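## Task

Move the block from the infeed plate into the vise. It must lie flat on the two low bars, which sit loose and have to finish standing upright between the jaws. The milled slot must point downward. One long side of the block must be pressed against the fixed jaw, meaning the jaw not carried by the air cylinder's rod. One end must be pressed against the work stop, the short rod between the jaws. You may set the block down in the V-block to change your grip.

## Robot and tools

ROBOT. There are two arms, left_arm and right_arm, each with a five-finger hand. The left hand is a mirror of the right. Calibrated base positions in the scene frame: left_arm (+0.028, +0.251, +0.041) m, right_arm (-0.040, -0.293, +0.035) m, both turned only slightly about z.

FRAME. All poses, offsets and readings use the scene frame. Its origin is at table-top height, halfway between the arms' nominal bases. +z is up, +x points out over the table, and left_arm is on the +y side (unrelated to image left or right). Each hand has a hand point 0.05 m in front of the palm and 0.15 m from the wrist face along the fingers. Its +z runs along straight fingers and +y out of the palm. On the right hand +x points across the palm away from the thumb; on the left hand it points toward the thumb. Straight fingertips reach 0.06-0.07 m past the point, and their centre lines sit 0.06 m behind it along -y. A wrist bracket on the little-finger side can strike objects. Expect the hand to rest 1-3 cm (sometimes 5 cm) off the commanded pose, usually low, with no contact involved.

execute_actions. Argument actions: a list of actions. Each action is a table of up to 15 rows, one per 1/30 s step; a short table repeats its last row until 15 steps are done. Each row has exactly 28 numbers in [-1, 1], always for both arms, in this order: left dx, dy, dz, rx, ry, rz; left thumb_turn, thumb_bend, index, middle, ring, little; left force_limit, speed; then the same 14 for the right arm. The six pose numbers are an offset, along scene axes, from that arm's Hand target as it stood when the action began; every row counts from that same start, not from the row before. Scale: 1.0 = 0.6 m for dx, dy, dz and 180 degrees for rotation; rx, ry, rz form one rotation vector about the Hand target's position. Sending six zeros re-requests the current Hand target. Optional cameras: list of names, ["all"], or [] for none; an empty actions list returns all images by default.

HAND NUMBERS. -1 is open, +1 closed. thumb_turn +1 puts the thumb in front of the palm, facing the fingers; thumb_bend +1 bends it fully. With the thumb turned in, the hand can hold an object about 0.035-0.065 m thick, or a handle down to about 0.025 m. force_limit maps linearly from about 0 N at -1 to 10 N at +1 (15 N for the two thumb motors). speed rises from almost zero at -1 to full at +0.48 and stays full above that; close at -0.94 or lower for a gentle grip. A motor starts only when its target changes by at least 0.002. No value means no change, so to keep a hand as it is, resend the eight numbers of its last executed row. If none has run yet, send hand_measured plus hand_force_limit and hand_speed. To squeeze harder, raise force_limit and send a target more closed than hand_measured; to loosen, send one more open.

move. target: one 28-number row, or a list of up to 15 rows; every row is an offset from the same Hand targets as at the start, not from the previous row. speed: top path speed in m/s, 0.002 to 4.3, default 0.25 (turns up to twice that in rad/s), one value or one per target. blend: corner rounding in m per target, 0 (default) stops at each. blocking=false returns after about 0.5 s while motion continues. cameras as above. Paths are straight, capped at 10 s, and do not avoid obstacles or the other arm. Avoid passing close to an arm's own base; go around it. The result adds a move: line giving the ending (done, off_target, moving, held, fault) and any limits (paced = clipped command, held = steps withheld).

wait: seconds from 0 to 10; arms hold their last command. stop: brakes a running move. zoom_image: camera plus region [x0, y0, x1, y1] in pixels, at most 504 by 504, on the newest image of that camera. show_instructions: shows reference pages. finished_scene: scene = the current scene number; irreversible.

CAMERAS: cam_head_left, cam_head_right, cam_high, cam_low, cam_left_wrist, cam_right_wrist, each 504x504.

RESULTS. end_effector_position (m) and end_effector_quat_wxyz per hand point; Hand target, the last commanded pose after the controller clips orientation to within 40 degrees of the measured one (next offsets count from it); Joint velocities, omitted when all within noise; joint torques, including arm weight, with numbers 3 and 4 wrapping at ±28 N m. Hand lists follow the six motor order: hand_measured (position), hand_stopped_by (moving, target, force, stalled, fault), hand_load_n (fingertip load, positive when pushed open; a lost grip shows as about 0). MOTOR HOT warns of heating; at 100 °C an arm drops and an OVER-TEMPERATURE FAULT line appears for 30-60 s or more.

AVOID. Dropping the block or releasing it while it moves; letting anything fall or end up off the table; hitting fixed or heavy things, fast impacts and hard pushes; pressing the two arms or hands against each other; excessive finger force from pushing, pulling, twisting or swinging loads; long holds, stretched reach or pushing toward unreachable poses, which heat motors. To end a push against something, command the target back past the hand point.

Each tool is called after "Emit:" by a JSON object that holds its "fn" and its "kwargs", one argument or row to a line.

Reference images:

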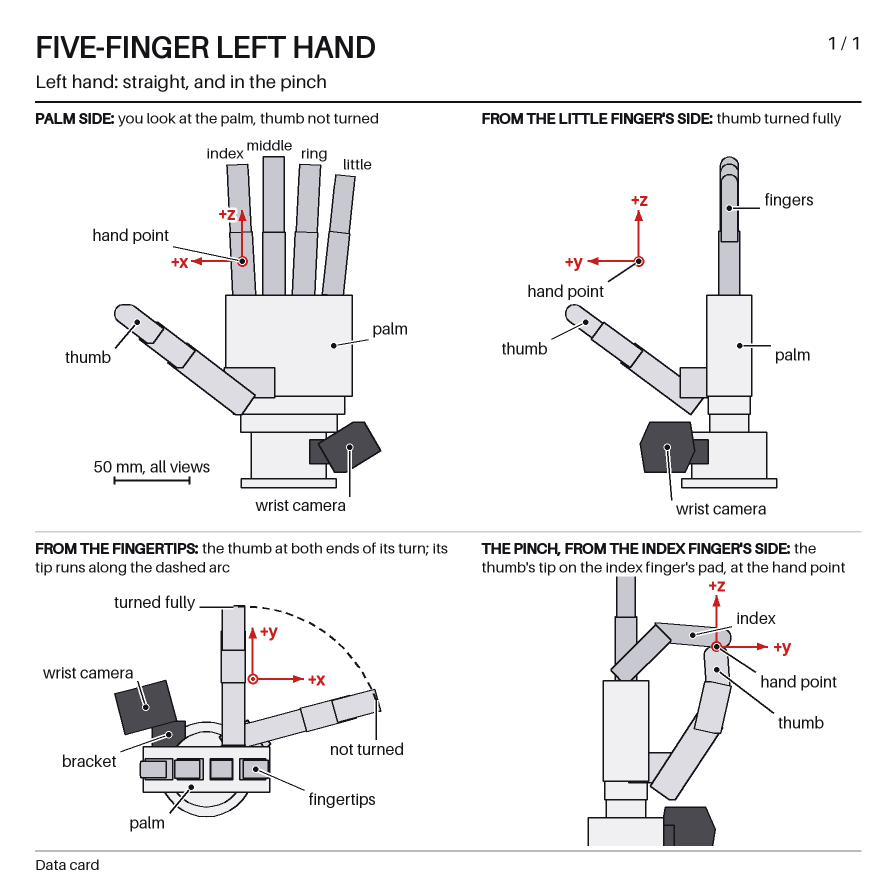

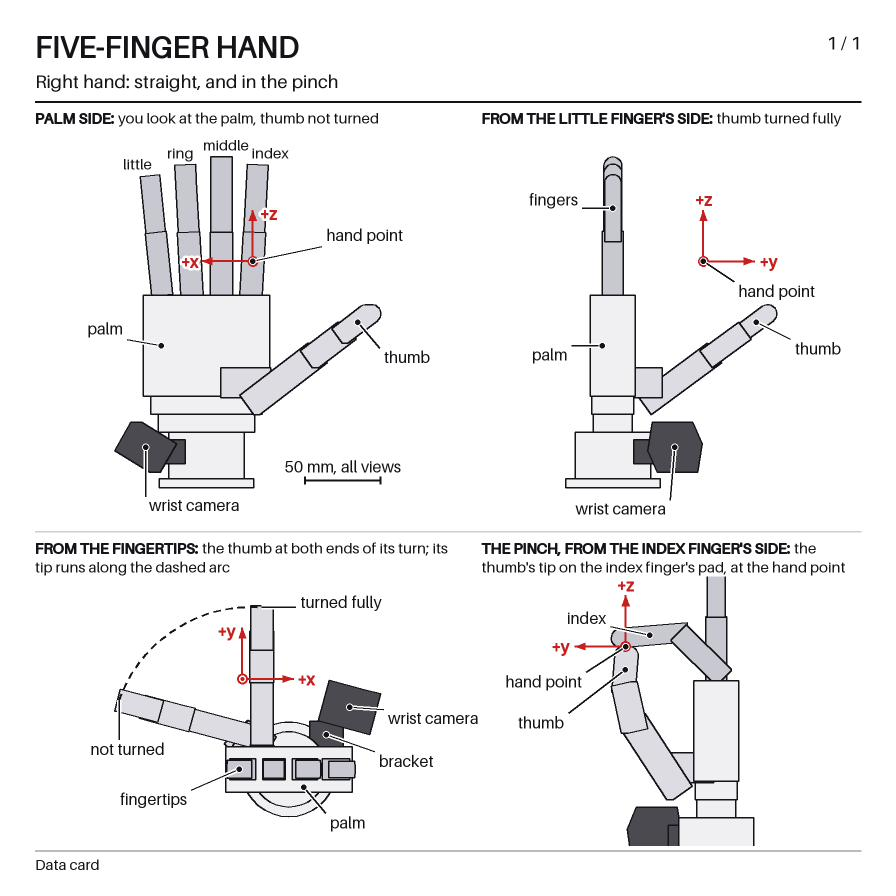

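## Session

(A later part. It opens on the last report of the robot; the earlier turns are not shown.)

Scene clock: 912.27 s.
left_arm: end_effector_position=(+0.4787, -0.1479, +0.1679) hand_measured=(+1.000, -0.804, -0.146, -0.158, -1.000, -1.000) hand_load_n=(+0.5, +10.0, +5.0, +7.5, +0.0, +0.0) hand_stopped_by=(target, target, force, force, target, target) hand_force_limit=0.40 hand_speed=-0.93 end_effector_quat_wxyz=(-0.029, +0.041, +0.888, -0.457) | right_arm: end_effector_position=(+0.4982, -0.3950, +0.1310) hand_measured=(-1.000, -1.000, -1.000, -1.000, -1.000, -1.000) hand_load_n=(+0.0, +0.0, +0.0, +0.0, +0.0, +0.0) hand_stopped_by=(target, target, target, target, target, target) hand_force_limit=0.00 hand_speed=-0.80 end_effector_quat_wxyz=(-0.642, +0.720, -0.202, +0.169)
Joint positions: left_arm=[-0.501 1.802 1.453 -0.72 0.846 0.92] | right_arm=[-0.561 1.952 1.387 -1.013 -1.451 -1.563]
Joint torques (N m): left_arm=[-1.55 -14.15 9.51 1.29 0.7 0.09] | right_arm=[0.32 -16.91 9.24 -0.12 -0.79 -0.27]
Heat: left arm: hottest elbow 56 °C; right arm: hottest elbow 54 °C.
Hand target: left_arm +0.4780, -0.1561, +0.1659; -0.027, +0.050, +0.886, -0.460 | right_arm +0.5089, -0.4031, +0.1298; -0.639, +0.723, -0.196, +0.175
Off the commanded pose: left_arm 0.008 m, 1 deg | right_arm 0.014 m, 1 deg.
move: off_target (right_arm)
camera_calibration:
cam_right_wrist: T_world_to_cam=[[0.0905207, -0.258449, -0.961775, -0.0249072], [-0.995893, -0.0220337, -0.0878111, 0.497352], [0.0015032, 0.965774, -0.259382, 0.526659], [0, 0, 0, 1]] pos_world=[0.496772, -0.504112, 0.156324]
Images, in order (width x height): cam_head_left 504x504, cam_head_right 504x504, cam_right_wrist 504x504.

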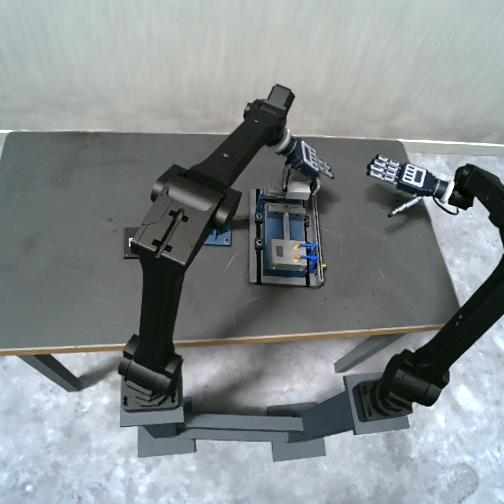

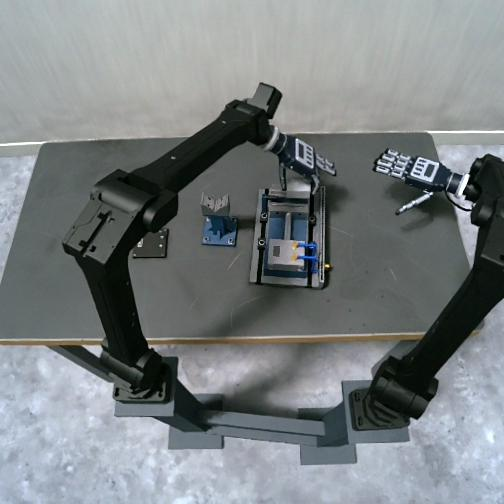

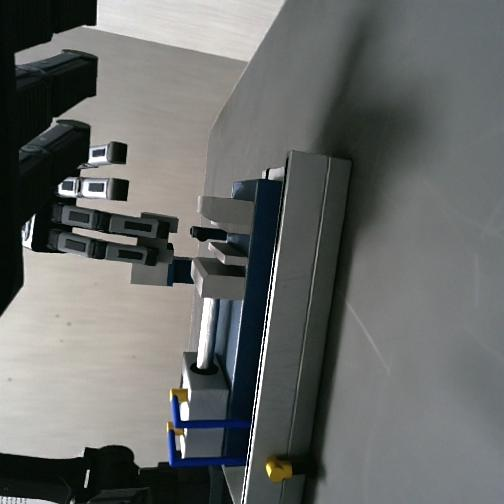

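Emit:
{"fn": "move", "kwargs": {
  "target": [-0.0047,-0.0123,-0.0265,0,0,0,1,-0.8,0.15,0.15,-1,-1,0.4,-0.93,0,0,0,0,0,0,-1,-1,-1,-1,-1,-1,0,-0.8],
  "speed": 0.06,
  "cameras": ["cam_right_wrist","cam_left_wrist"]
}}

Emit:
{"fn": "zoom_image", "kwargs": {
  "camera": "cam_right_wrist",
  "region": [140, 190, 250, 300]
}}

Scene clock: 991.97 s.
left_arm: end_effector_position=(+0.4768, -0.1559, +0.1542) hand_measured=(+1.000, -0.804, -0.146, -0.158, -1.000, -1.000) hand_load_n=(+0.5, +10.0, +5.5, +7.5, +0.0, +0.0) hand_stopped_by=(target, target, force, force, target, target) hand_force_limit=0.40 hand_speed=-0.93 end_effector_quat_wxyz=(-0.024, +0.050, +0.887, -0.458) | right_arm: end_effector_position=(+0.4982, -0.3950, +0.1310) hand_measured=(-1.000, -1.000, -1.000, -1.000, -1.000, -1.000) hand_load_n=(+0.0, +0.0, -0.5, -0.5, +0.0, +0.0) hand_stopped_by=(target, target, target, target, target, target) hand_force_limit=0.00 hand_speed=-0.80 end_effector_quat_wxyz=(-0.642, +0.720, -0.202, +0.169)
Joint positions: left_arm=[-0.516 1.815 1.432 -0.668 0.84 0.919] | right_arm=[-0.561 1.952 1.387 -1.013 -1.451 -1.563]
Joint torques (N m): left_arm=[-1.44 -13.92 9.29 1.24 0.67 -0.07] | right_arm=[0.38 -17.14 9.22 -0.09 -0.8 -0.27]
Heat: left arm: hottest elbow 52 °C; right arm: hottest elbow 54 °C.
Hand target: left_arm +0.4750, -0.1634, +0.1500; -0.027, +0.050, +0.886, -0.460 | right_arm +0.5089, -0.4031, +0.1298; -0.639, +0.723, -0.196, +0.175
Off the commanded pose: left_arm 0.009 m, 0 deg | right_arm 0.014 m, 1 deg.
move: off_target (right_arm)
camera_calibration:
cam_left_wrist: T_world_to_cam=[[-0.266237, -0.529321, 0.805566, -0.0857663], [-0.76169, 0.627695, 0.160709, 0.434101], [-0.590717, -0.570805, -0.570294, 0.400463], [0, 0, 0, 1]] pos_world=[0.544376, -0.0892943, 0.227708]
cam_right_wrist: T_world_to_cam=[[0.0905207, -0.258449, -0.961775, -0.0249072], [-0.995893, -0.0220337, -0.0878111, 0.497352], [0.0015032, 0.965774, -0.259382, 0.526659], [0, 0, 0, 1]] pos_world=[0.496772, -0.504112, 0.156324]
Images, in order (width x height): cam_left_wrist 504x504, cam_right_wrist 504x504.

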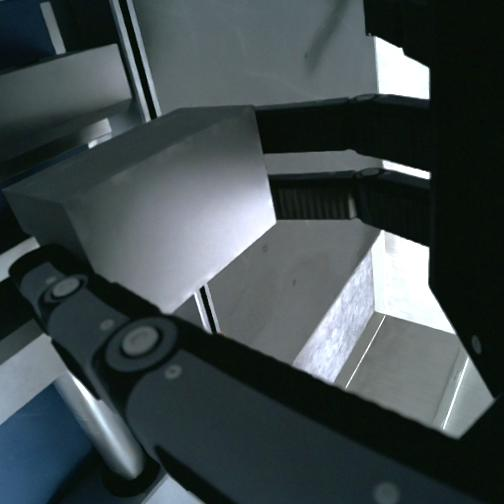

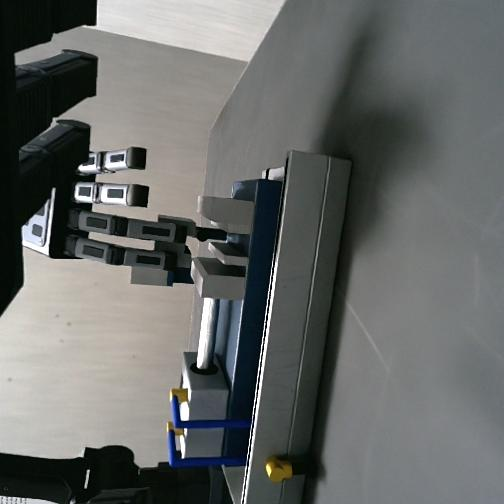

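Scaled by 4.582.

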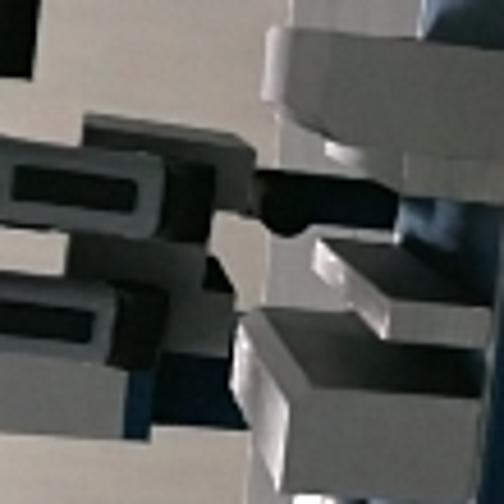

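Emit:
{"fn": "move", "kwargs": {
  "target": [-0.0025,0,-0.0317,0,0,0,1,-0.8,0.15,0.15,-1,-1,0.4,-0.93,0,0,0,0,0,0,-1,-1,-1,-1,-1,-1,0,-0.8],
  "speed": 0.04,
  "cameras": ["cam_right_wrist","cam_left_wrist"]
}}

Emit:
{"fn": "zoom_image", "kwargs": {
  "camera": "cam_right_wrist",
  "region": [140, 190, 250, 300]
}}

Scene clock: 1033.97 s.
left_arm: end_effector_position=(+0.4761, -0.1555, +0.1348) hand_measured=(+1.000, -0.804, -0.146, -0.158, -1.000, -1.000) hand_load_n=(+0.5, +10.0, +5.5, +7.5, +0.0, +0.0) hand_stopped_by=(target, target, force, force, target, target) hand_force_limit=0.40 hand_speed=-0.93 end_effector_quat_wxyz=(-0.024, +0.049, +0.887, -0.458) | right_arm: end_effector_position=(+0.4982, -0.3950, +0.1310) hand_measured=(-1.000, -1.000, -1.000, -1.000, -1.000, -1.000) hand_load_n=(-0.5, +0.0, +0.0, -0.5, +0.0, +0.0) hand_stopped_by=(target, target, target, target, target, target) hand_force_limit=0.00 hand_speed=-0.80 end_effector_quat_wxyz=(-0.642, +0.720, -0.202, +0.169)
Joint positions: left_arm=[-0.516 1.832 1.403 -0.62 0.839 0.917] | right_arm=[-0.561 1.952 1.387 -1.013 -1.451 -1.563]
Joint torques (N m): left_arm=[-1.61 -14.04 9.1 1.33 0.67 -0.08] | right_arm=[0.5 -16.97 9.22 -0.09 -0.8 -0.26]
Heat: left arm: hottest elbow 51 °C; right arm: hottest elbow 54 °C.
Hand target: left_arm +0.4736, -0.1635, +0.1310; -0.027, +0.050, +0.886, -0.460 | right_arm +0.5089, -0.4031, +0.1298; -0.639, +0.723, -0.196, +0.175
Off the commanded pose: left_arm 0.009 m, 0 deg | right_arm 0.014 m, 1 deg.
move: off_target (right_arm)
camera_calibration:
cam_left_wrist: T_world_to_cam=[[-0.265045, -0.52998, 0.805526, -0.070781], [-0.762569, 0.626482, 0.161271, 0.436543], [-0.590118, -0.571525, -0.570192, 0.388803], [0, 0, 0, 1]] pos_world=[0.543574, -0.0887884, 0.208307]
cam_right_wrist: T_world_to_cam=[[0.0905207, -0.258449, -0.961775, -0.0249072], [-0.995893, -0.0220337, -0.0878111, 0.497352], [0.0015032, 0.965774, -0.259382, 0.526659], [0, 0, 0, 1]] pos_world=[0.496772, -0.504112, 0.156324]
Images, in order (width x height): cam_left_wrist 504x504, cam_right_wrist 504x504.

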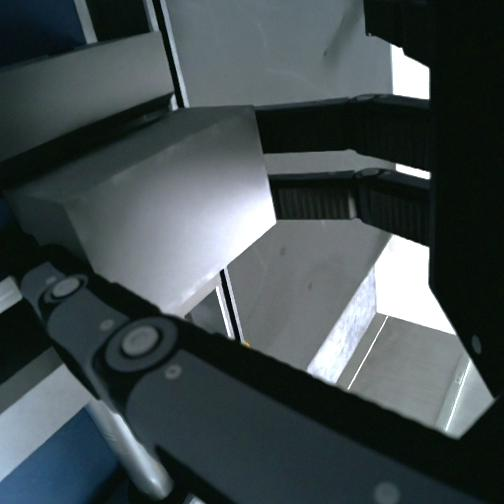

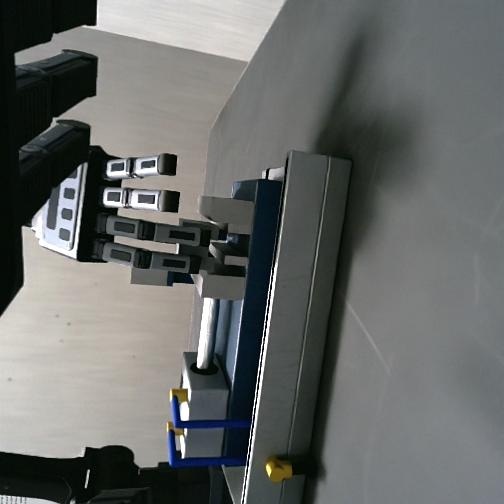

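Scaled by 4.582.

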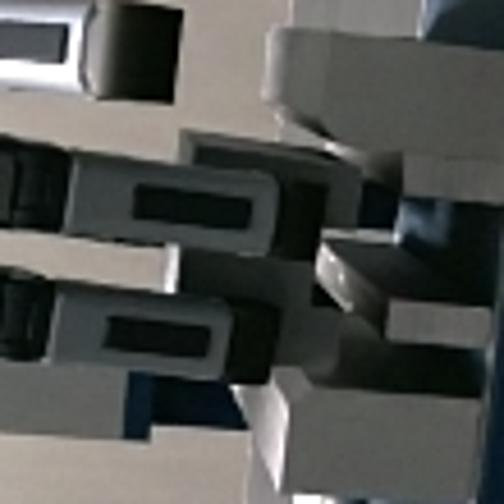

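Emit:
{"fn": "move", "kwargs": {
  "target": [0,0,-0.02,0,0,0,1,-0.8,0.15,0.15,-1,-1,0.4,-0.93,0,0,0,0,0,0,-1,-1,-1,-1,-1,-1,0,-0.8],
  "speed": 0.03,
  "cameras": ["cam_right_wrist","cam_left_wrist"]
}}

Emit:
{"fn": "zoom_image", "kwargs": {
  "camera": "cam_right_wrist",
  "region": [140, 190, 250, 300]
}}

Scene clock: 1047.93 s.
left_arm: end_effector_position=(+0.4769, -0.1561, +0.1273) hand_measured=(+1.000, -0.804, -0.146, -0.158, -1.000, -1.000) hand_load_n=(+1.0, +10.0, +5.0, +7.5, +0.0, +0.0) hand_stopped_by=(target, target, force, force, target, target) hand_force_limit=0.40 hand_speed=-0.93 end_effector_quat_wxyz=(-0.022, +0.049, +0.887, -0.459) | right_arm: end_effector_position=(+0.4982, -0.3950, +0.1310) hand_measured=(-1.000, -1.000, -1.000, -1.000, -1.000, -1.000) hand_load_n=(-0.5, +0.0, +0.0, +0.0, +0.0, +0.0) hand_stopped_by=(target, target, target, target, target, target) hand_force_limit=0.00 hand_speed=-0.80 end_effector_quat_wxyz=(-0.642, +0.720, -0.202, +0.169)
Joint positions: left_arm=[-0.516 1.84 1.391 -0.594 0.839 0.914] | right_arm=[-0.561 1.952 1.387 -1.013 -1.451 -1.563]
Joint torques (N m): left_arm=[-1.61 -13.68 8.77 1.39 0.66 -0.04] | right_arm=[0.32 -17.14 9.22 -0.1 -0.79 -0.27]
Heat: left arm: hottest elbow 51 °C; right arm: hottest elbow 54 °C.
Hand target: left_arm +0.4737, -0.1635, +0.1192; -0.027, +0.051, +0.886, -0.460 | right_arm +0.5089, -0.4031, +0.1298; -0.639, +0.723, -0.196, +0.175
Off the commanded pose: left_arm 0.012 m, 1 deg | right_arm 0.014 m, 1 deg.
move: off_target (left_arm, right_arm)
camera_calibration:
cam_left_wrist: T_world_to_cam=[[-0.266481, -0.527965, 0.806375, -0.0639227], [-0.764303, 0.625468, 0.15694, 0.439962], [-0.587221, -0.574493, -0.570201, 0.382875], [0, 0, 0, 1]] pos_world=[0.544063, -0.0889724, 0.200813]
cam_right_wrist: T_world_to_cam=[[0.0905207, -0.258449, -0.961775, -0.0249072], [-0.995893, -0.0220337, -0.0878111, 0.497352], [0.0015032, 0.965774, -0.259382, 0.526659], [0, 0, 0, 1]] pos_world=[0.496772, -0.504112, 0.156324]
Images, in order (width x height): cam_left_wrist 504x504, cam_right_wrist 504x504.

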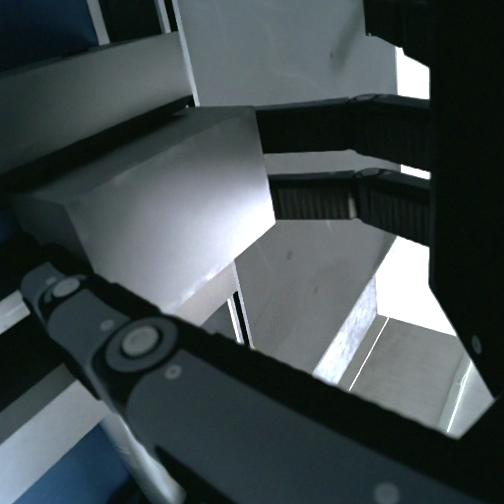

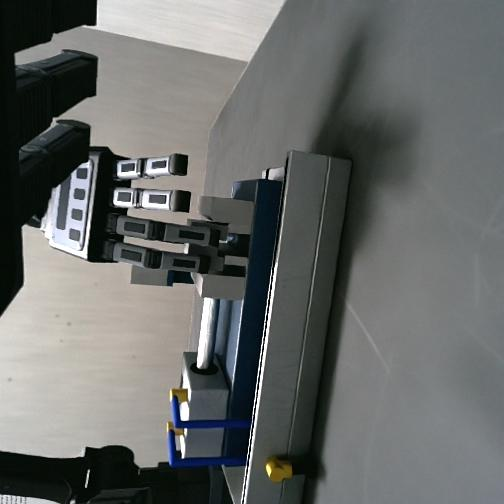

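Scaled by 4.582.

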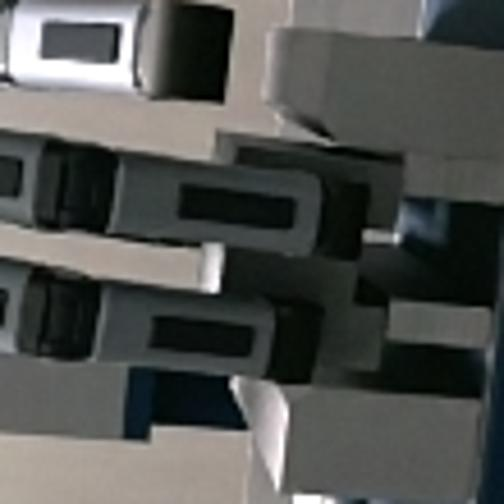

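Emit:
{"fn": "move", "kwargs": {
  "target": [0.018,-0.001,0.005,0,0,0,1,-0.8,0.15,0.15,-1,-1,0.4,-0.93,0,0,0,0,0,0,-1,-1,-1,-1,-1,-1,0,-0.8],
  "speed": 0.03,
  "cameras": ["cam_right_wrist"]
}}

Emit:
{"fn": "zoom_image", "kwargs": {
  "camera": "cam_right_wrist",
  "region": [140, 190, 250, 300]
}}

Scene clock: 1085.70 s.
left_arm: end_effector_position=(+0.4769, -0.1561, +0.1273) hand_measured=(+1.000, -0.804, -0.146, -0.158, -1.000, -1.000) hand_load_n=(+1.0, +10.0, +5.5, +7.5, +0.0, -0.5) hand_stopped_by=(target, target, force, force, target, target) hand_force_limit=0.40 hand_speed=-0.93 end_effector_quat_wxyz=(-0.022, +0.049, +0.887, -0.459) | right_arm: end_effector_position=(+0.4982, -0.3950, +0.1310) hand_measured=(-1.000, -1.000, -1.000, -1.000, -1.000, -1.000) hand_load_n=(-0.5, +0.0, +0.0, +0.0, +0.0, -0.5) hand_stopped_by=(target, target, target, target, target, target) hand_force_limit=0.00 hand_speed=-0.80 end_effector_quat_wxyz=(-0.642, +0.720, -0.202, +0.169)
Joint positions: left_arm=[-0.516 1.84 1.391 -0.594 0.839 0.914] | right_arm=[-0.561 1.952 1.387 -1.013 -1.451 -1.563]
Joint torques (N m): left_arm=[-0.62 -14.8 8.96 0.54 0.59 0.07] | right_arm=[0.5 -19.14 6.41 0.2 -0.9 -0.15]
Heat: left arm: hottest elbow 50 °C; right arm: hottest elbow 51 °C.
Hand target: left_arm +0.4769, -0.1561, +0.1273; -0.022, +0.049, +0.887, -0.459 | right_arm +0.4982, -0.3950, +0.1310; -0.642, +0.720, -0.202, +0.169
CONTROL GIVEN BACK BY A PERSON. The link to the robot was lost, through no command of yours. It is back now. Nothing of this call ran. Your reply's later calls are not run. The arms hold where they stopped. Where a move or wait says "fault", it means the lost link, not a fault of the arm. Commands run again from your next reply on.
move: fault
camera_calibration:
cam_right_wrist: T_world_to_cam=[[0.0905207, -0.258449, -0.961775, -0.0249072], [-0.995893, -0.0220337, -0.0878111, 0.497352], [0.0015032, 0.965774, -0.259382, 0.526659], [0, 0, 0, 1]] pos_world=[0.496772, -0.504112, 0.156324]
Images, in order (width x height): cam_right_wrist 504x504.

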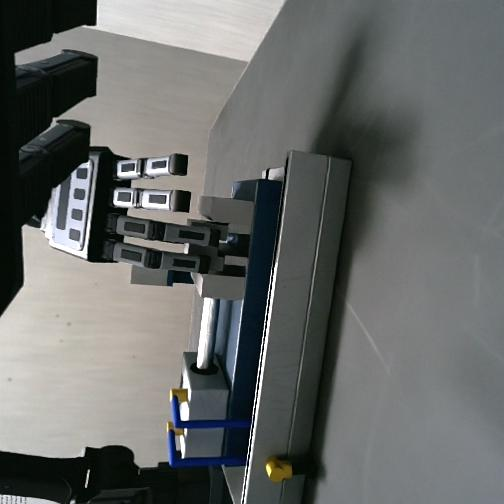

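Scaled by 4.582.

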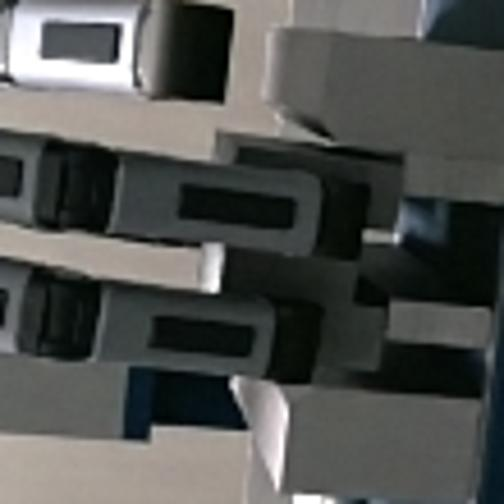

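Emit:
{"fn": "move", "kwargs": {
  "target": [0.02,0,0,0,0,0,1,-0.8,0.15,0.15,-1,-1,0.4,-0.93,0,0,0,0,0,0,-1,-1,-1,-1,-1,-1,0,-0.8],
  "speed": 0.03,
  "cameras": ["cam_right_wrist"]
}}

Emit:
{"fn": "zoom_image", "kwargs": {
  "camera": "cam_right_wrist",
  "region": [140, 190, 250, 300]
}}

Scene clock: 1093.03 s.
left_arm: end_effector_position=(+0.4762, -0.1555, +0.1267) hand_measured=(+1.000, -0.804, -0.146, -0.158, -1.000, -1.000) hand_load_n=(-0.5, +9.5, +5.5, +8.0, +0.0, +0.0) hand_stopped_by=(target, target, force, force, target, target) hand_force_limit=0.40 hand_speed=-0.93 end_effector_quat_wxyz=(-0.023, +0.053, +0.887, -0.459) | right_arm: end_effector_position=(+0.4982, -0.3950, +0.1310) hand_measured=(-1.000, -1.000, -1.000, -1.000, -1.000, -1.000) hand_load_n=(+0.0, +0.0, +0.0, +0.0, +0.0, +0.0) hand_stopped_by=(target, target, target, target, target, target) hand_force_limit=0.00 hand_speed=-0.80 end_effector_quat_wxyz=(-0.642, +0.720, -0.202, +0.169)
Joint positions: left_arm=[-0.516 1.841 1.391 -0.6 0.842 0.925] | right_arm=[-0.561 1.952 1.387 -1.013 -1.451 -1.563]
Joint torques (N m): left_arm=[0.21 -13.04 12 -0.14 0.7 0.08] | right_arm=[0.5 -19.02 6.38 0.27 -0.9 -0.15]
Heat: left arm: hottest elbow 50 °C; right arm: hottest elbow 50 °C.
Hand target: left_arm +0.4889, -0.1561, +0.1272; -0.022, +0.049, +0.887, -0.459 | right_arm +0.4982, -0.3950, +0.1310; -0.642, +0.720, -0.202, +0.169
Off the commanded pose: left_arm 0.013 m, 0 deg | right_arm 0.000 m, 0 deg.
CONTROL GIVEN BACK BY A PERSON, as an earlier result said. Commands run again.
move: off_target (left_arm)
camera_calibration:
cam_right_wrist: T_world_to_cam=[[0.0905207, -0.258449, -0.961775, -0.0249072], [-0.995893, -0.0220337, -0.0878111, 0.497352], [0.0015032, 0.965774, -0.259382, 0.526659], [0, 0, 0, 1]] pos_world=[0.496772, -0.504112, 0.156324]
Images, in order (width x height): cam_right_wrist 504x504.

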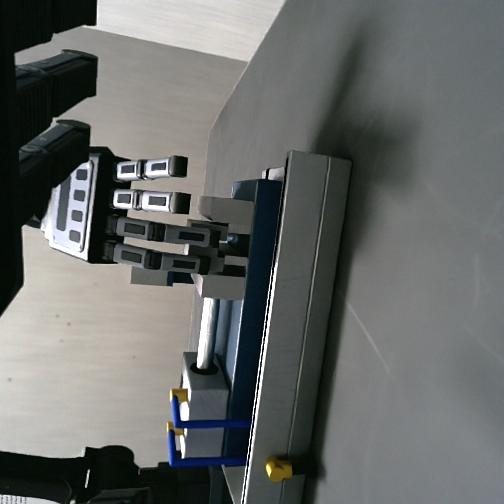

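Scaled by 4.582.

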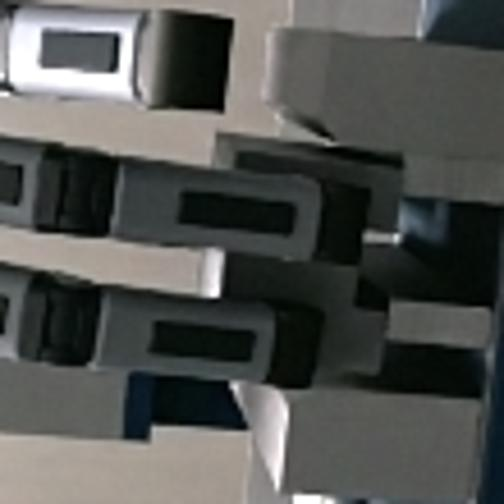

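Emit:
{"fn": "move", "kwargs": {
  "target": [0.02,0,0,0,0,0,1,-0.8,0.15,0.15,-1,-1,0.4,-0.93,0,0,0,0,0,0,-1,-1,-1,-1,-1,-1,0,-0.8],
  "speed": 0.03,
  "cameras": ["cam_right_wrist"]
}}

Emit:
{"fn": "zoom_image", "kwargs": {
  "camera": "cam_right_wrist",
  "region": [140, 190, 250, 300]
}}

Scene clock: 1099.30 s.
left_arm: end_effector_position=(+0.4793, -0.1535, +0.1271) hand_measured=(+1.000, -0.804, -0.146, -0.158, -1.000, -1.000) hand_load_n=(+1.5, +9.5, +6.0, +7.5, +0.0, +0.0) hand_stopped_by=(target, target, force, force, target, target) hand_force_limit=0.40 hand_speed=-0.93 end_effector_quat_wxyz=(-0.031, +0.048, +0.887, -0.458) | right_arm: end_effector_position=(+0.4982, -0.3950, +0.1310) hand_measured=(-1.000, -1.000, -1.000, -1.000, -1.000, -1.000) hand_load_n=(+0.0, +0.0, -0.5, +0.0, +0.0, +0.0) hand_stopped_by=(target, target, target, target, target, target) hand_force_limit=0.00 hand_speed=-0.80 end_effector_quat_wxyz=(-0.642, +0.720, -0.202, +0.169)
Joint positions: left_arm=[-0.508 1.854 1.413 -0.631 0.85 0.929] | right_arm=[-0.561 1.952 1.387 -1.013 -1.451 -1.563]
Joint torques (N m): left_arm=[0.38 -12.45 13.24 0.17 0.57 0.18] | right_arm=[0.56 -19.19 6.42 0.23 -0.9 -0.15]
Heat: left arm: hottest elbow 51 °C; right arm: hottest elbow 50 °C.
Hand target: left_arm +0.5008, -0.1562, +0.1273; -0.022, +0.049, +0.887, -0.459 | right_arm +0.4982, -0.3950, +0.1310; -0.642, +0.720, -0.202, +0.169
Off the commanded pose: left_arm 0.022 m, 1 deg | right_arm 0.000 m, 0 deg.
move: off_target (left_arm)
camera_calibration:
cam_right_wrist: T_world_to_cam=[[0.0905207, -0.258449, -0.961775, -0.0249072], [-0.995893, -0.0220337, -0.0878111, 0.497352], [0.0015032, 0.965774, -0.259382, 0.526659], [0, 0, 0, 1]] pos_world=[0.496772, -0.504112, 0.156324]
Images, in order (width x height): cam_right_wrist 504x504.

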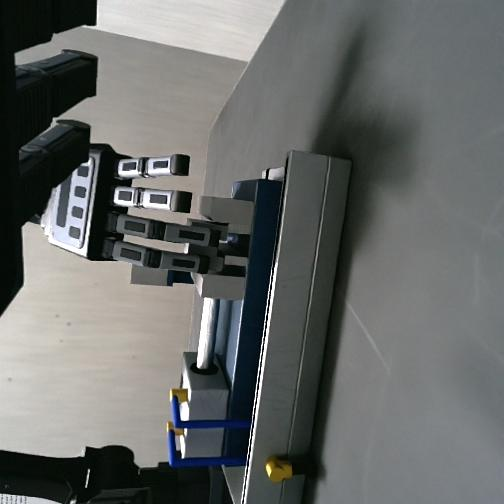

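Scaled by 4.582.

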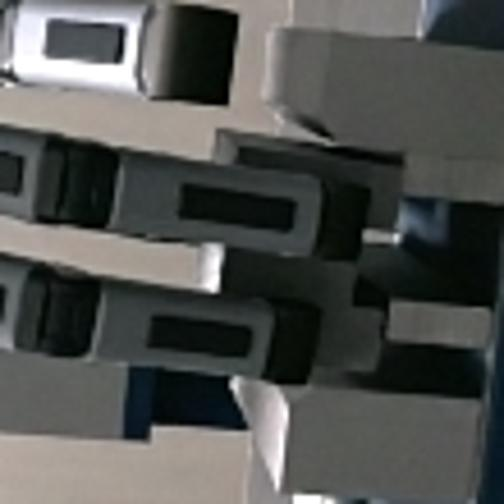

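Emit:
{"fn": "move", "kwargs": {
  "target": [
    [-0.03,0.0045,0,0,0,0,1,-0.8,0.15,0.15,-1,-1,0.4,-0.93,0,0,0,0,0,0,-1,-1,-1,-1,-1,-1,0,-0.8],
    [-0.03,0.0045,0,0,0,0,1,-1,-0.4,-0.4,-1,-1,0.4,-0.93,0,0,0,0,0,0,-1,-1,-1,-1,-1,-1,0,-0.8]
  ],
  "speed": 0.04,
  "cameras": ["cam_right_wrist","cam_left_wrist"]
}}

Emit:
{"fn": "zoom_image", "kwargs": {
  "camera": "cam_right_wrist",
  "region": [140, 190, 250, 300]
}}

Scene clock: 1116.43 s.
left_arm: end_effector_position=(+0.4808, -0.1534, +0.1265) hand_measured=(+1.000, -1.000, -0.400, -0.400, -1.000, -1.000) hand_load_n=(+0.0, +0.0, +0.5, +0.0, +0.0, +0.0) hand_stopped_by=(target, target, target, target, target, target) hand_force_limit=0.40 hand_speed=-0.93 end_effector_quat_wxyz=(-0.029, +0.047, +0.888, -0.457) | right_arm: end_effector_position=(+0.4982, -0.3950, +0.1310) hand_measured=(-1.000, -1.000, -1.000, -1.000, -1.000, -1.000) hand_load_n=(-0.5, +0.0, +0.0, -0.5, +0.0, +0.0) hand_stopped_by=(target, target, target, target, target, target) hand_force_limit=0.00 hand_speed=-0.80 end_effector_quat_wxyz=(-0.642, +0.720, -0.202, +0.169)
Joint positions: left_arm=[-0.508 1.854 1.413 -0.625 0.846 0.926] | right_arm=[-0.561 1.952 1.387 -1.013 -1.451 -1.563]
Joint torques (N m): left_arm=[-0.5 -15.21 8.49 1.16 0.53 0.06] | right_arm=[0.5 -18.96 6.41 0.24 -0.9 -0.15]
Heat: left arm: hottest elbow 53 °C; right arm: hottest elbow 49 °C.
Hand target: left_arm +0.4828, -0.1533, +0.1270; -0.022, +0.049, +0.887, -0.459 | right_arm +0.4982, -0.3950, +0.1310; -0.642, +0.720, -0.202, +0.169
Off the commanded pose: left_arm 0.002 m, 1 deg | right_arm 0.000 m, 0 deg.
move: done
camera_calibration:
cam_left_wrist: T_world_to_cam=[[-0.257269, -0.531961, 0.80674, -0.0659852], [-0.760574, 0.626455, 0.170535, 0.437957], [-0.596104, -0.569712, -0.565763, 0.390662], [0, 0, 0, 1]] pos_world=[0.548998, -0.0868967, 0.199568]
cam_right_wrist: T_world_to_cam=[[0.0905207, -0.258449, -0.961775, -0.0249072], [-0.995893, -0.0220337, -0.0878111, 0.497352], [0.0015032, 0.965774, -0.259382, 0.526659], [0, 0, 0, 1]] pos_world=[0.496772, -0.504112, 0.156324]
Images, in order (width x height): cam_left_wrist 504x504, cam_right_wrist 504x504.

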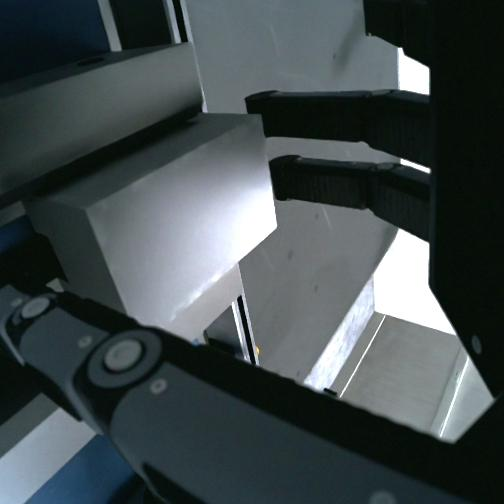

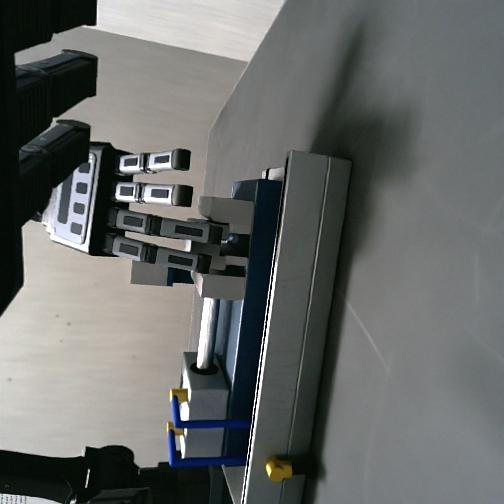

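Scaled by 4.582.

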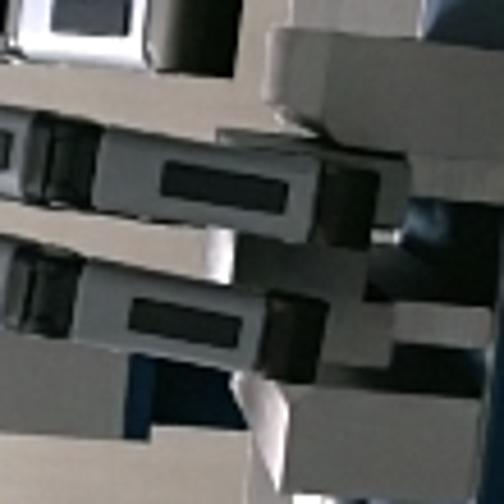

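Emit:
{"fn": "move", "kwargs": {
  "target": [0,0,0.12,0,0,0,1,-1,-0.4,-0.4,-1,-1,0.4,-0.93,0,0,0,0,0,0,-1,-1,-1,-1,-1,-1,0,-0.8],
  "speed": 0.08,
  "cameras": ["cam_right_wrist"]
}}

Emit:
{"fn": "zoom_image", "kwargs": {
  "camera": "cam_right_wrist",
  "region": [120, 170, 260, 300]
}}

Scene clock: 1136.83 s.
left_arm: end_effector_position=(+0.4659, -0.1449, +0.1670) hand_measured=(+1.000, -1.000, -0.400, -0.400, -1.000, -1.000) hand_load_n=(+0.0, +0.0, +0.0, +0.0, +0.0, +0.0) hand_stopped_by=(target, target, target, target, target, target) hand_force_limit=0.40 hand_speed=-0.93 end_effector_quat_wxyz=(-0.047, +0.037, +0.892, -0.447) | right_arm: end_effector_position=(+0.4982, -0.3950, +0.1310) hand_measured=(-1.000, -1.000, -1.000, -1.000, -1.000, -1.000) hand_load_n=(+0.0, +0.0, +0.0, +0.0, +0.0, +0.0) hand_stopped_by=(target, target, target, target, target, target) hand_force_limit=0.00 hand_speed=-0.80 end_effector_quat_wxyz=(-0.642, +0.720, -0.202, +0.169)
Joint positions: left_arm=[-0.508 1.796 1.45 -0.768 0.846 0.926] | right_arm=[-0.561 1.952 1.387 -1.013 -1.451 -1.563]
Joint torques (N m): left_arm=[-0.5 -15.85 14 -0.01 0.55 0.05] | right_arm=[0.44 -19.08 6.41 0.18 -0.9 -0.15]
Heat: left arm: hottest elbow 52 °C; right arm: hottest elbow 49 °C.
Hand target: left_arm +0.4829, -0.1533, +0.1992; -0.022, +0.049, +0.887, -0.459 | right_arm +0.4982, -0.3950, +0.1310; -0.642, +0.720, -0.202, +0.169
Off the commanded pose: left_arm 0.037 m, 3 deg | right_arm 0.000 m, 0 deg.
move: off_target (left_arm)
camera_calibration:
cam_right_wrist: T_world_to_cam=[[0.0905207, -0.258449, -0.961775, -0.0249072], [-0.995893, -0.0220337, -0.0878111, 0.497352], [0.0015032, 0.965774, -0.259382, 0.526659], [0, 0, 0, 1]] pos_world=[0.496772, -0.504112, 0.156324]
Images, in order (width x height): cam_right_wrist 504x504.

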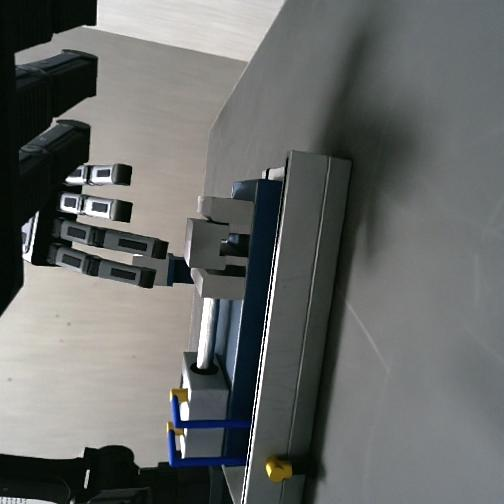

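Scaled by 3.600.

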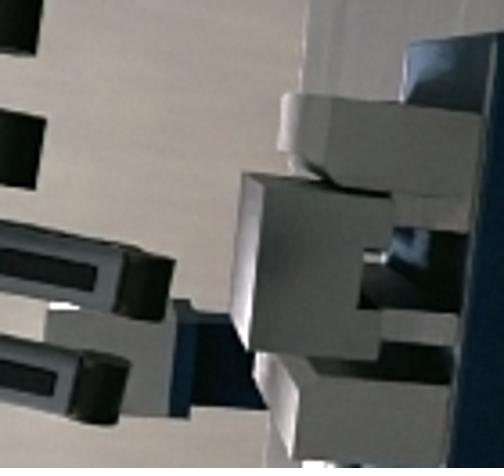

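Emit:
{"fn": "zoom_image", "kwargs": {
  "camera": "cam_right_wrist",
  "region": [180, 190, 250, 300]
}}

Scaled by 4.582.

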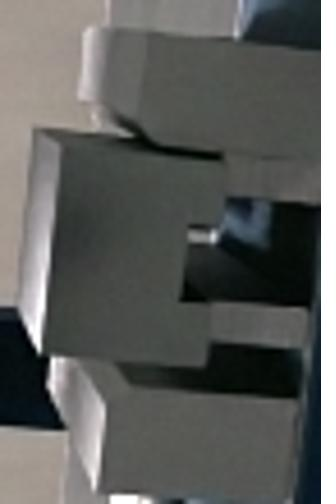

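Emit:
{"fn": "move", "kwargs": {
  "target": [
    [0,0,0,0,0,0,-1,-1,-0.4,-0.4,-1,-1,0.2,-0.5,0,0,0,0,0,0,-1,-1,-1,-1,-1,-1,0,-0.8],
    [-0.0065,-0.0178,-0.1287,0,0,0,-1,-1,-0.4,-0.4,-1,-1,0.2,-0.5,0,0,0,0,0,0,-1,-1,-1,-1,-1,-1,0,-0.8]
  ],
  "speed": 0.07,
  "cameras": ["cam_right_wrist","cam_left_wrist"]
}}

Emit:
{"fn": "zoom_image", "kwargs": {
  "camera": "cam_right_wrist",
  "region": [140, 190, 250, 300]
}}

Scene clock: 1157.03 s.
left_arm: end_effector_position=(+0.4828, -0.1580, +0.1335) hand_measured=(-1.000, -1.000, -0.400, -0.400, -1.000, -1.000) hand_load_n=(-0.5, +0.0, +0.0, +0.0, +0.0, +0.0) hand_stopped_by=(target, target, target, target, target, target) hand_force_limit=0.20 hand_speed=-0.50 end_effector_quat_wxyz=(-0.015, +0.050, +0.886, -0.461) | right_arm: end_effector_position=(+0.4982, -0.3950, +0.1310) hand_measured=(-1.000, -1.000, -1.000, -1.000, -1.000, -1.000) hand_load_n=(-0.5, +0.0, +0.0, +0.0, +0.0, +0.0) hand_stopped_by=(target, target, target, target, target, target) hand_force_limit=0.00 hand_speed=-0.80 end_effector_quat_wxyz=(-0.642, +0.720, -0.202, +0.169)
Joint positions: left_arm=[-0.514 1.84 1.406 -0.594 0.836 0.912] | right_arm=[-0.561 1.952 1.387 -1.013 -1.451 -1.563]
Joint torques (N m): left_arm=[-1.55 -13.45 8.7 1.18 0.52 -0.05] | right_arm=[0.62 -18.96 6.39 0.21 -0.9 -0.16]
Heat: left arm: hottest elbow 56 °C; right arm: hottest elbow 48 °C.
Hand target: left_arm +0.4790, -0.1640, +0.1220; -0.022, +0.049, +0.887, -0.459 | right_arm +0.4982, -0.3950, +0.1310; -0.642, +0.720, -0.202, +0.169
Off the commanded pose: left_arm 0.014 m, 1 deg | right_arm 0.000 m, 0 deg.
move: off_target (left_arm)
camera_calibration:
cam_left_wrist: T_world_to_cam=[[-0.275017, -0.52466, 0.805666, -0.0636334], [-0.768853, 0.623149, 0.143352, 0.448444], [-0.577261, -0.580015, -0.574763, 0.383597], [0, 0, 0, 1]] pos_world=[0.548723, -0.0903418, 0.207459]
cam_right_wrist: T_world_to_cam=[[0.0905207, -0.258449, -0.961775, -0.0249072], [-0.995893, -0.0220337, -0.0878111, 0.497352], [0.0015032, 0.965774, -0.259382, 0.526659], [0, 0, 0, 1]] pos_world=[0.496772, -0.504112, 0.156324]
Images, in order (width x height): cam_left_wrist 504x504, cam_right_wrist 504x504.

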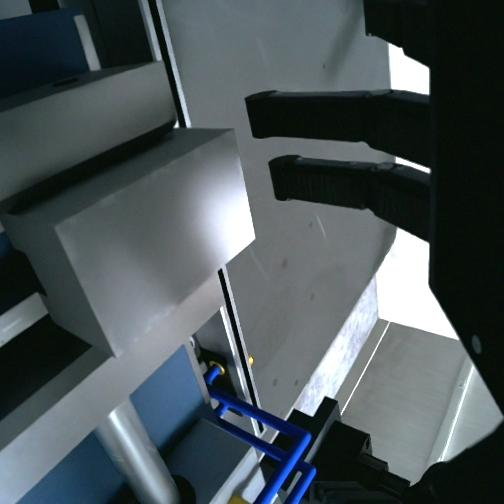

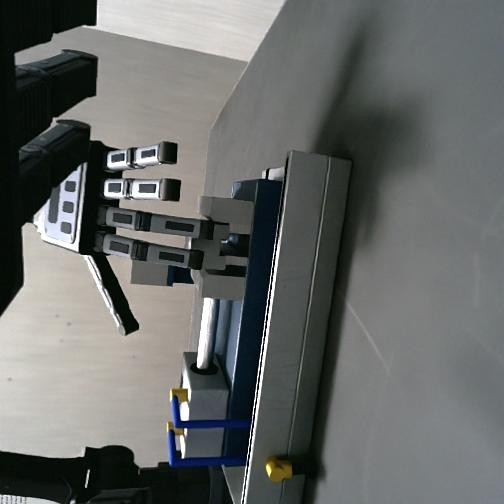

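Scaled by 4.582.

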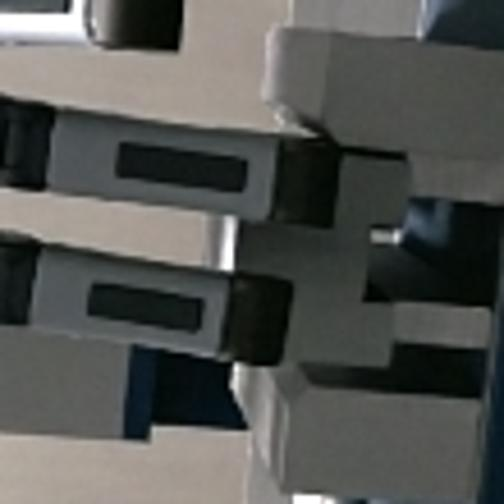

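Emit:
{"fn": "move", "kwargs": {
  "target": [
    [-0.0083,0.005,0.003,0,0,0,-1,-1,-0.4,-0.4,-1,-1,0.2,-0.5,0,0,0,0,0,0,-1,-1,-1,-1,-1,-1,0,-0.8],
    [-0.005,0.0367,0.003,0,0,0,-1,-1,-0.4,-0.4,-1,-1,0.2,-0.5,0,0,0,0,0,0,-1,-1,-1,-1,-1,-1,0,-0.8]
  ],
  "speed": 0.03,
  "cameras": ["cam_right_wrist","cam_left_wrist"]
}}

Emit:
{"fn": "zoom_image", "kwargs": {
  "camera": "cam_right_wrist",
  "region": [140, 190, 250, 300]
}}

Scene clock: 1186.57 s.
left_arm: end_effector_position=(+0.4750, -0.1488, +0.1209) hand_measured=(-1.000, -1.000, -0.400, -0.400, -1.000, -1.000) hand_load_n=(+0.0, +0.0, +0.0, +0.0, +0.0, +0.0) hand_stopped_by=(target, target, target, target, target, target) hand_force_limit=0.20 hand_speed=-0.50 end_effector_quat_wxyz=(-0.025, +0.049, +0.887, -0.459) | right_arm: end_effector_position=(+0.4982, -0.3950, +0.1310) hand_measured=(-1.000, -1.000, -1.000, -1.000, -1.000, -1.000) hand_load_n=(+0.0, +0.0, +0.0, +0.0, +0.0, +0.0) hand_stopped_by=(target, target, target, target, target, target) hand_force_limit=0.00 hand_speed=-0.80 end_effector_quat_wxyz=(-0.642, +0.720, -0.202, +0.169)
Joint positions: left_arm=[-0.506 1.84 1.373 -0.593 0.847 0.93] | right_arm=[-0.561 1.952 1.387 -1.013 -1.451 -1.563]
Joint torques (N m): left_arm=[0.21 -15.56 8.24 0.14 0.7 0.16] | right_arm=[0.38 -19.14 6.38 0.25 -0.89 -0.15]
Heat: left arm: hottest elbow 54 °C; right arm: hottest elbow 48 °C.
Hand target: left_arm +0.4760, -0.1420, +0.1238; -0.022, +0.049, +0.887, -0.459 | right_arm +0.4982, -0.3950, +0.1310; -0.642, +0.720, -0.202, +0.169
Off the commanded pose: left_arm 0.008 m, 0 deg | right_arm 0.000 m, 0 deg.
move: done
camera_calibration:
cam_left_wrist: T_world_to_cam=[[-0.264796, -0.527821, 0.807024, -0.0563241], [-0.761683, 0.627723, 0.160633, 0.433544], [-0.591373, -0.572161, -0.568251, 0.384309], [0, 0, 0, 1]] pos_world=[0.542579, -0.0819881, 0.194197]
cam_right_wrist: T_world_to_cam=[[0.0905207, -0.258449, -0.961775, -0.0249072], [-0.995893, -0.0220337, -0.0878111, 0.497352], [0.0015032, 0.965774, -0.259382, 0.526659], [0, 0, 0, 1]] pos_world=[0.496772, -0.504112, 0.156324]
Images, in order (width x height): cam_left_wrist 504x504, cam_right_wrist 504x504.

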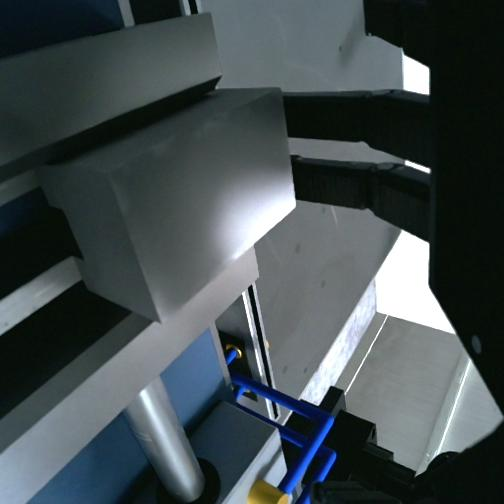

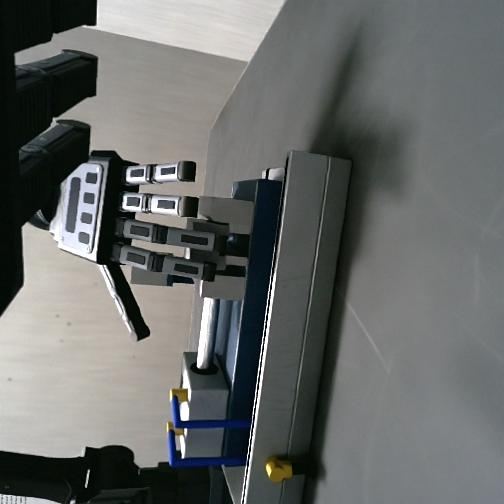

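Scaled by 4.582.

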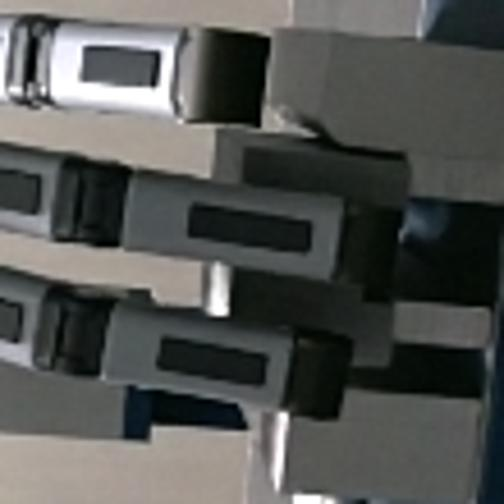

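Emit:
{"fn": "move", "kwargs": {
  "target": [
    [0,-0.015,0.0933,0,0,0,-1,-1,-0.4,-0.4,-1,-1,0.2,-0.5,0,0,0,0,0,0,-1,-1,-1,-1,-1,-1,0,-0.8],
    [0.0067,-0.01,0.0137,0,0,0,-1,-1,-0.4,-0.4,-1,-1,0.2,-0.5,0,0,0,0,0,0,-1,-1,-1,-1,-1,-1,0,-0.8],
    [0.0072,0,0.0137,0,0,0,-1,-1,-0.4,-0.4,-1,-1,0.2,-0.5,0,0,0,0,0,0,-1,-1,-1,-1,-1,-1,0,-0.8]
  ],
  "speed": 0.06,
  "cameras": ["cam_right_wrist","cam_left_wrist"]
}}

Emit:
{"fn": "zoom_image", "kwargs": {
  "camera": "cam_right_wrist",
  "region": [140, 190, 250, 300]
}}

Scene clock: 1208.70 s.
left_arm: end_effector_position=(+0.4749, -0.1471, +0.1417) hand_measured=(-1.000, -1.000, -0.400, -0.400, -1.000, -1.000) hand_load_n=(-0.5, -0.5, +0.0, +0.0, +0.0, +0.0) hand_stopped_by=(target, target, target, target, target, target) hand_force_limit=0.20 hand_speed=-0.50 end_effector_quat_wxyz=(-0.023, +0.051, +0.886, -0.460) | right_arm: end_effector_position=(+0.4982, -0.3950, +0.1310) hand_measured=(-1.000, -1.000, -1.000, -1.000, -1.000, -1.000) hand_load_n=(-0.5, +0.0, +0.0, +0.0, -0.5, +0.0) hand_stopped_by=(target, target, target, target, target, target) hand_force_limit=0.00 hand_speed=-0.80 end_effector_quat_wxyz=(-0.642, +0.720, -0.202, +0.169)
Joint positions: left_arm=[-0.503 1.812 1.392 -0.637 0.849 0.935] | right_arm=[-0.561 1.952 1.387 -1.013 -1.451 -1.563]
Joint torques (N m): left_arm=[0.26 -13.45 8.77 0.85 0.7 0.15] | right_arm=[0.62 -19.08 6.38 0.24 -0.9 -0.15]
Heat: left arm: hottest elbow 52 °C; right arm: hottest elbow 48 °C.
Hand target: left_arm +0.4801, -0.1420, +0.1320; -0.022, +0.049, +0.887, -0.459 | right_arm +0.4982, -0.3950, +0.1310; -0.642, +0.720, -0.202, +0.169
Off the commanded pose: left_arm 0.012 m, 0 deg | right_arm 0.000 m, 0 deg.
move: off_target (left_arm)
camera_calibration:
cam_left_wrist: T_world_to_cam=[[-0.269494, -0.525092, 0.807249, -0.0695639], [-0.761832, 0.629002, 0.154816, 0.430189], [-0.589054, -0.573266, -0.569545, 0.396032], [0, 0, 0, 1]] pos_world=[0.542269, -0.0800857, 0.215113]
cam_right_wrist: T_world_to_cam=[[0.0905207, -0.258449, -0.961775, -0.0249072], [-0.995893, -0.0220337, -0.0878111, 0.497352], [0.0015032, 0.965774, -0.259382, 0.526659], [0, 0, 0, 1]] pos_world=[0.496772, -0.504112, 0.156324]
Images, in order (width x height): cam_left_wrist 504x504, cam_right_wrist 504x504.

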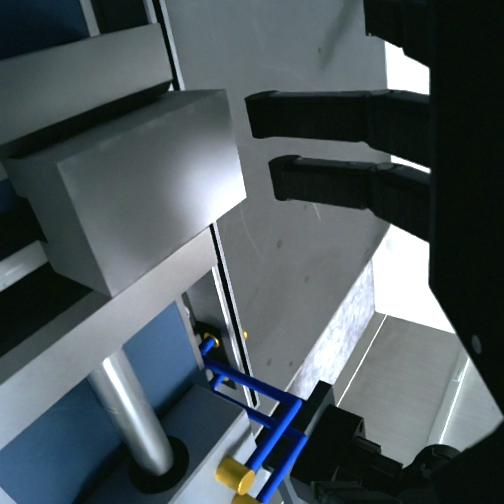

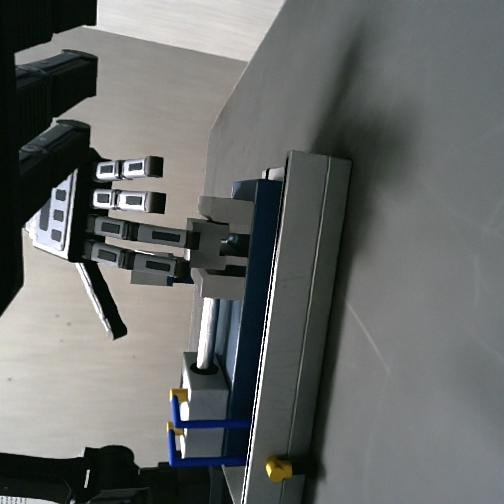

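Scaled by 4.582.

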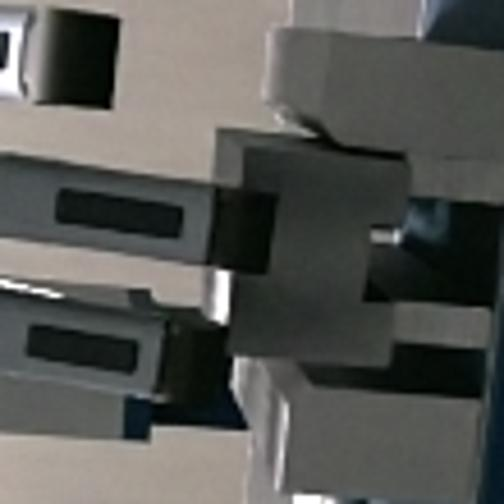

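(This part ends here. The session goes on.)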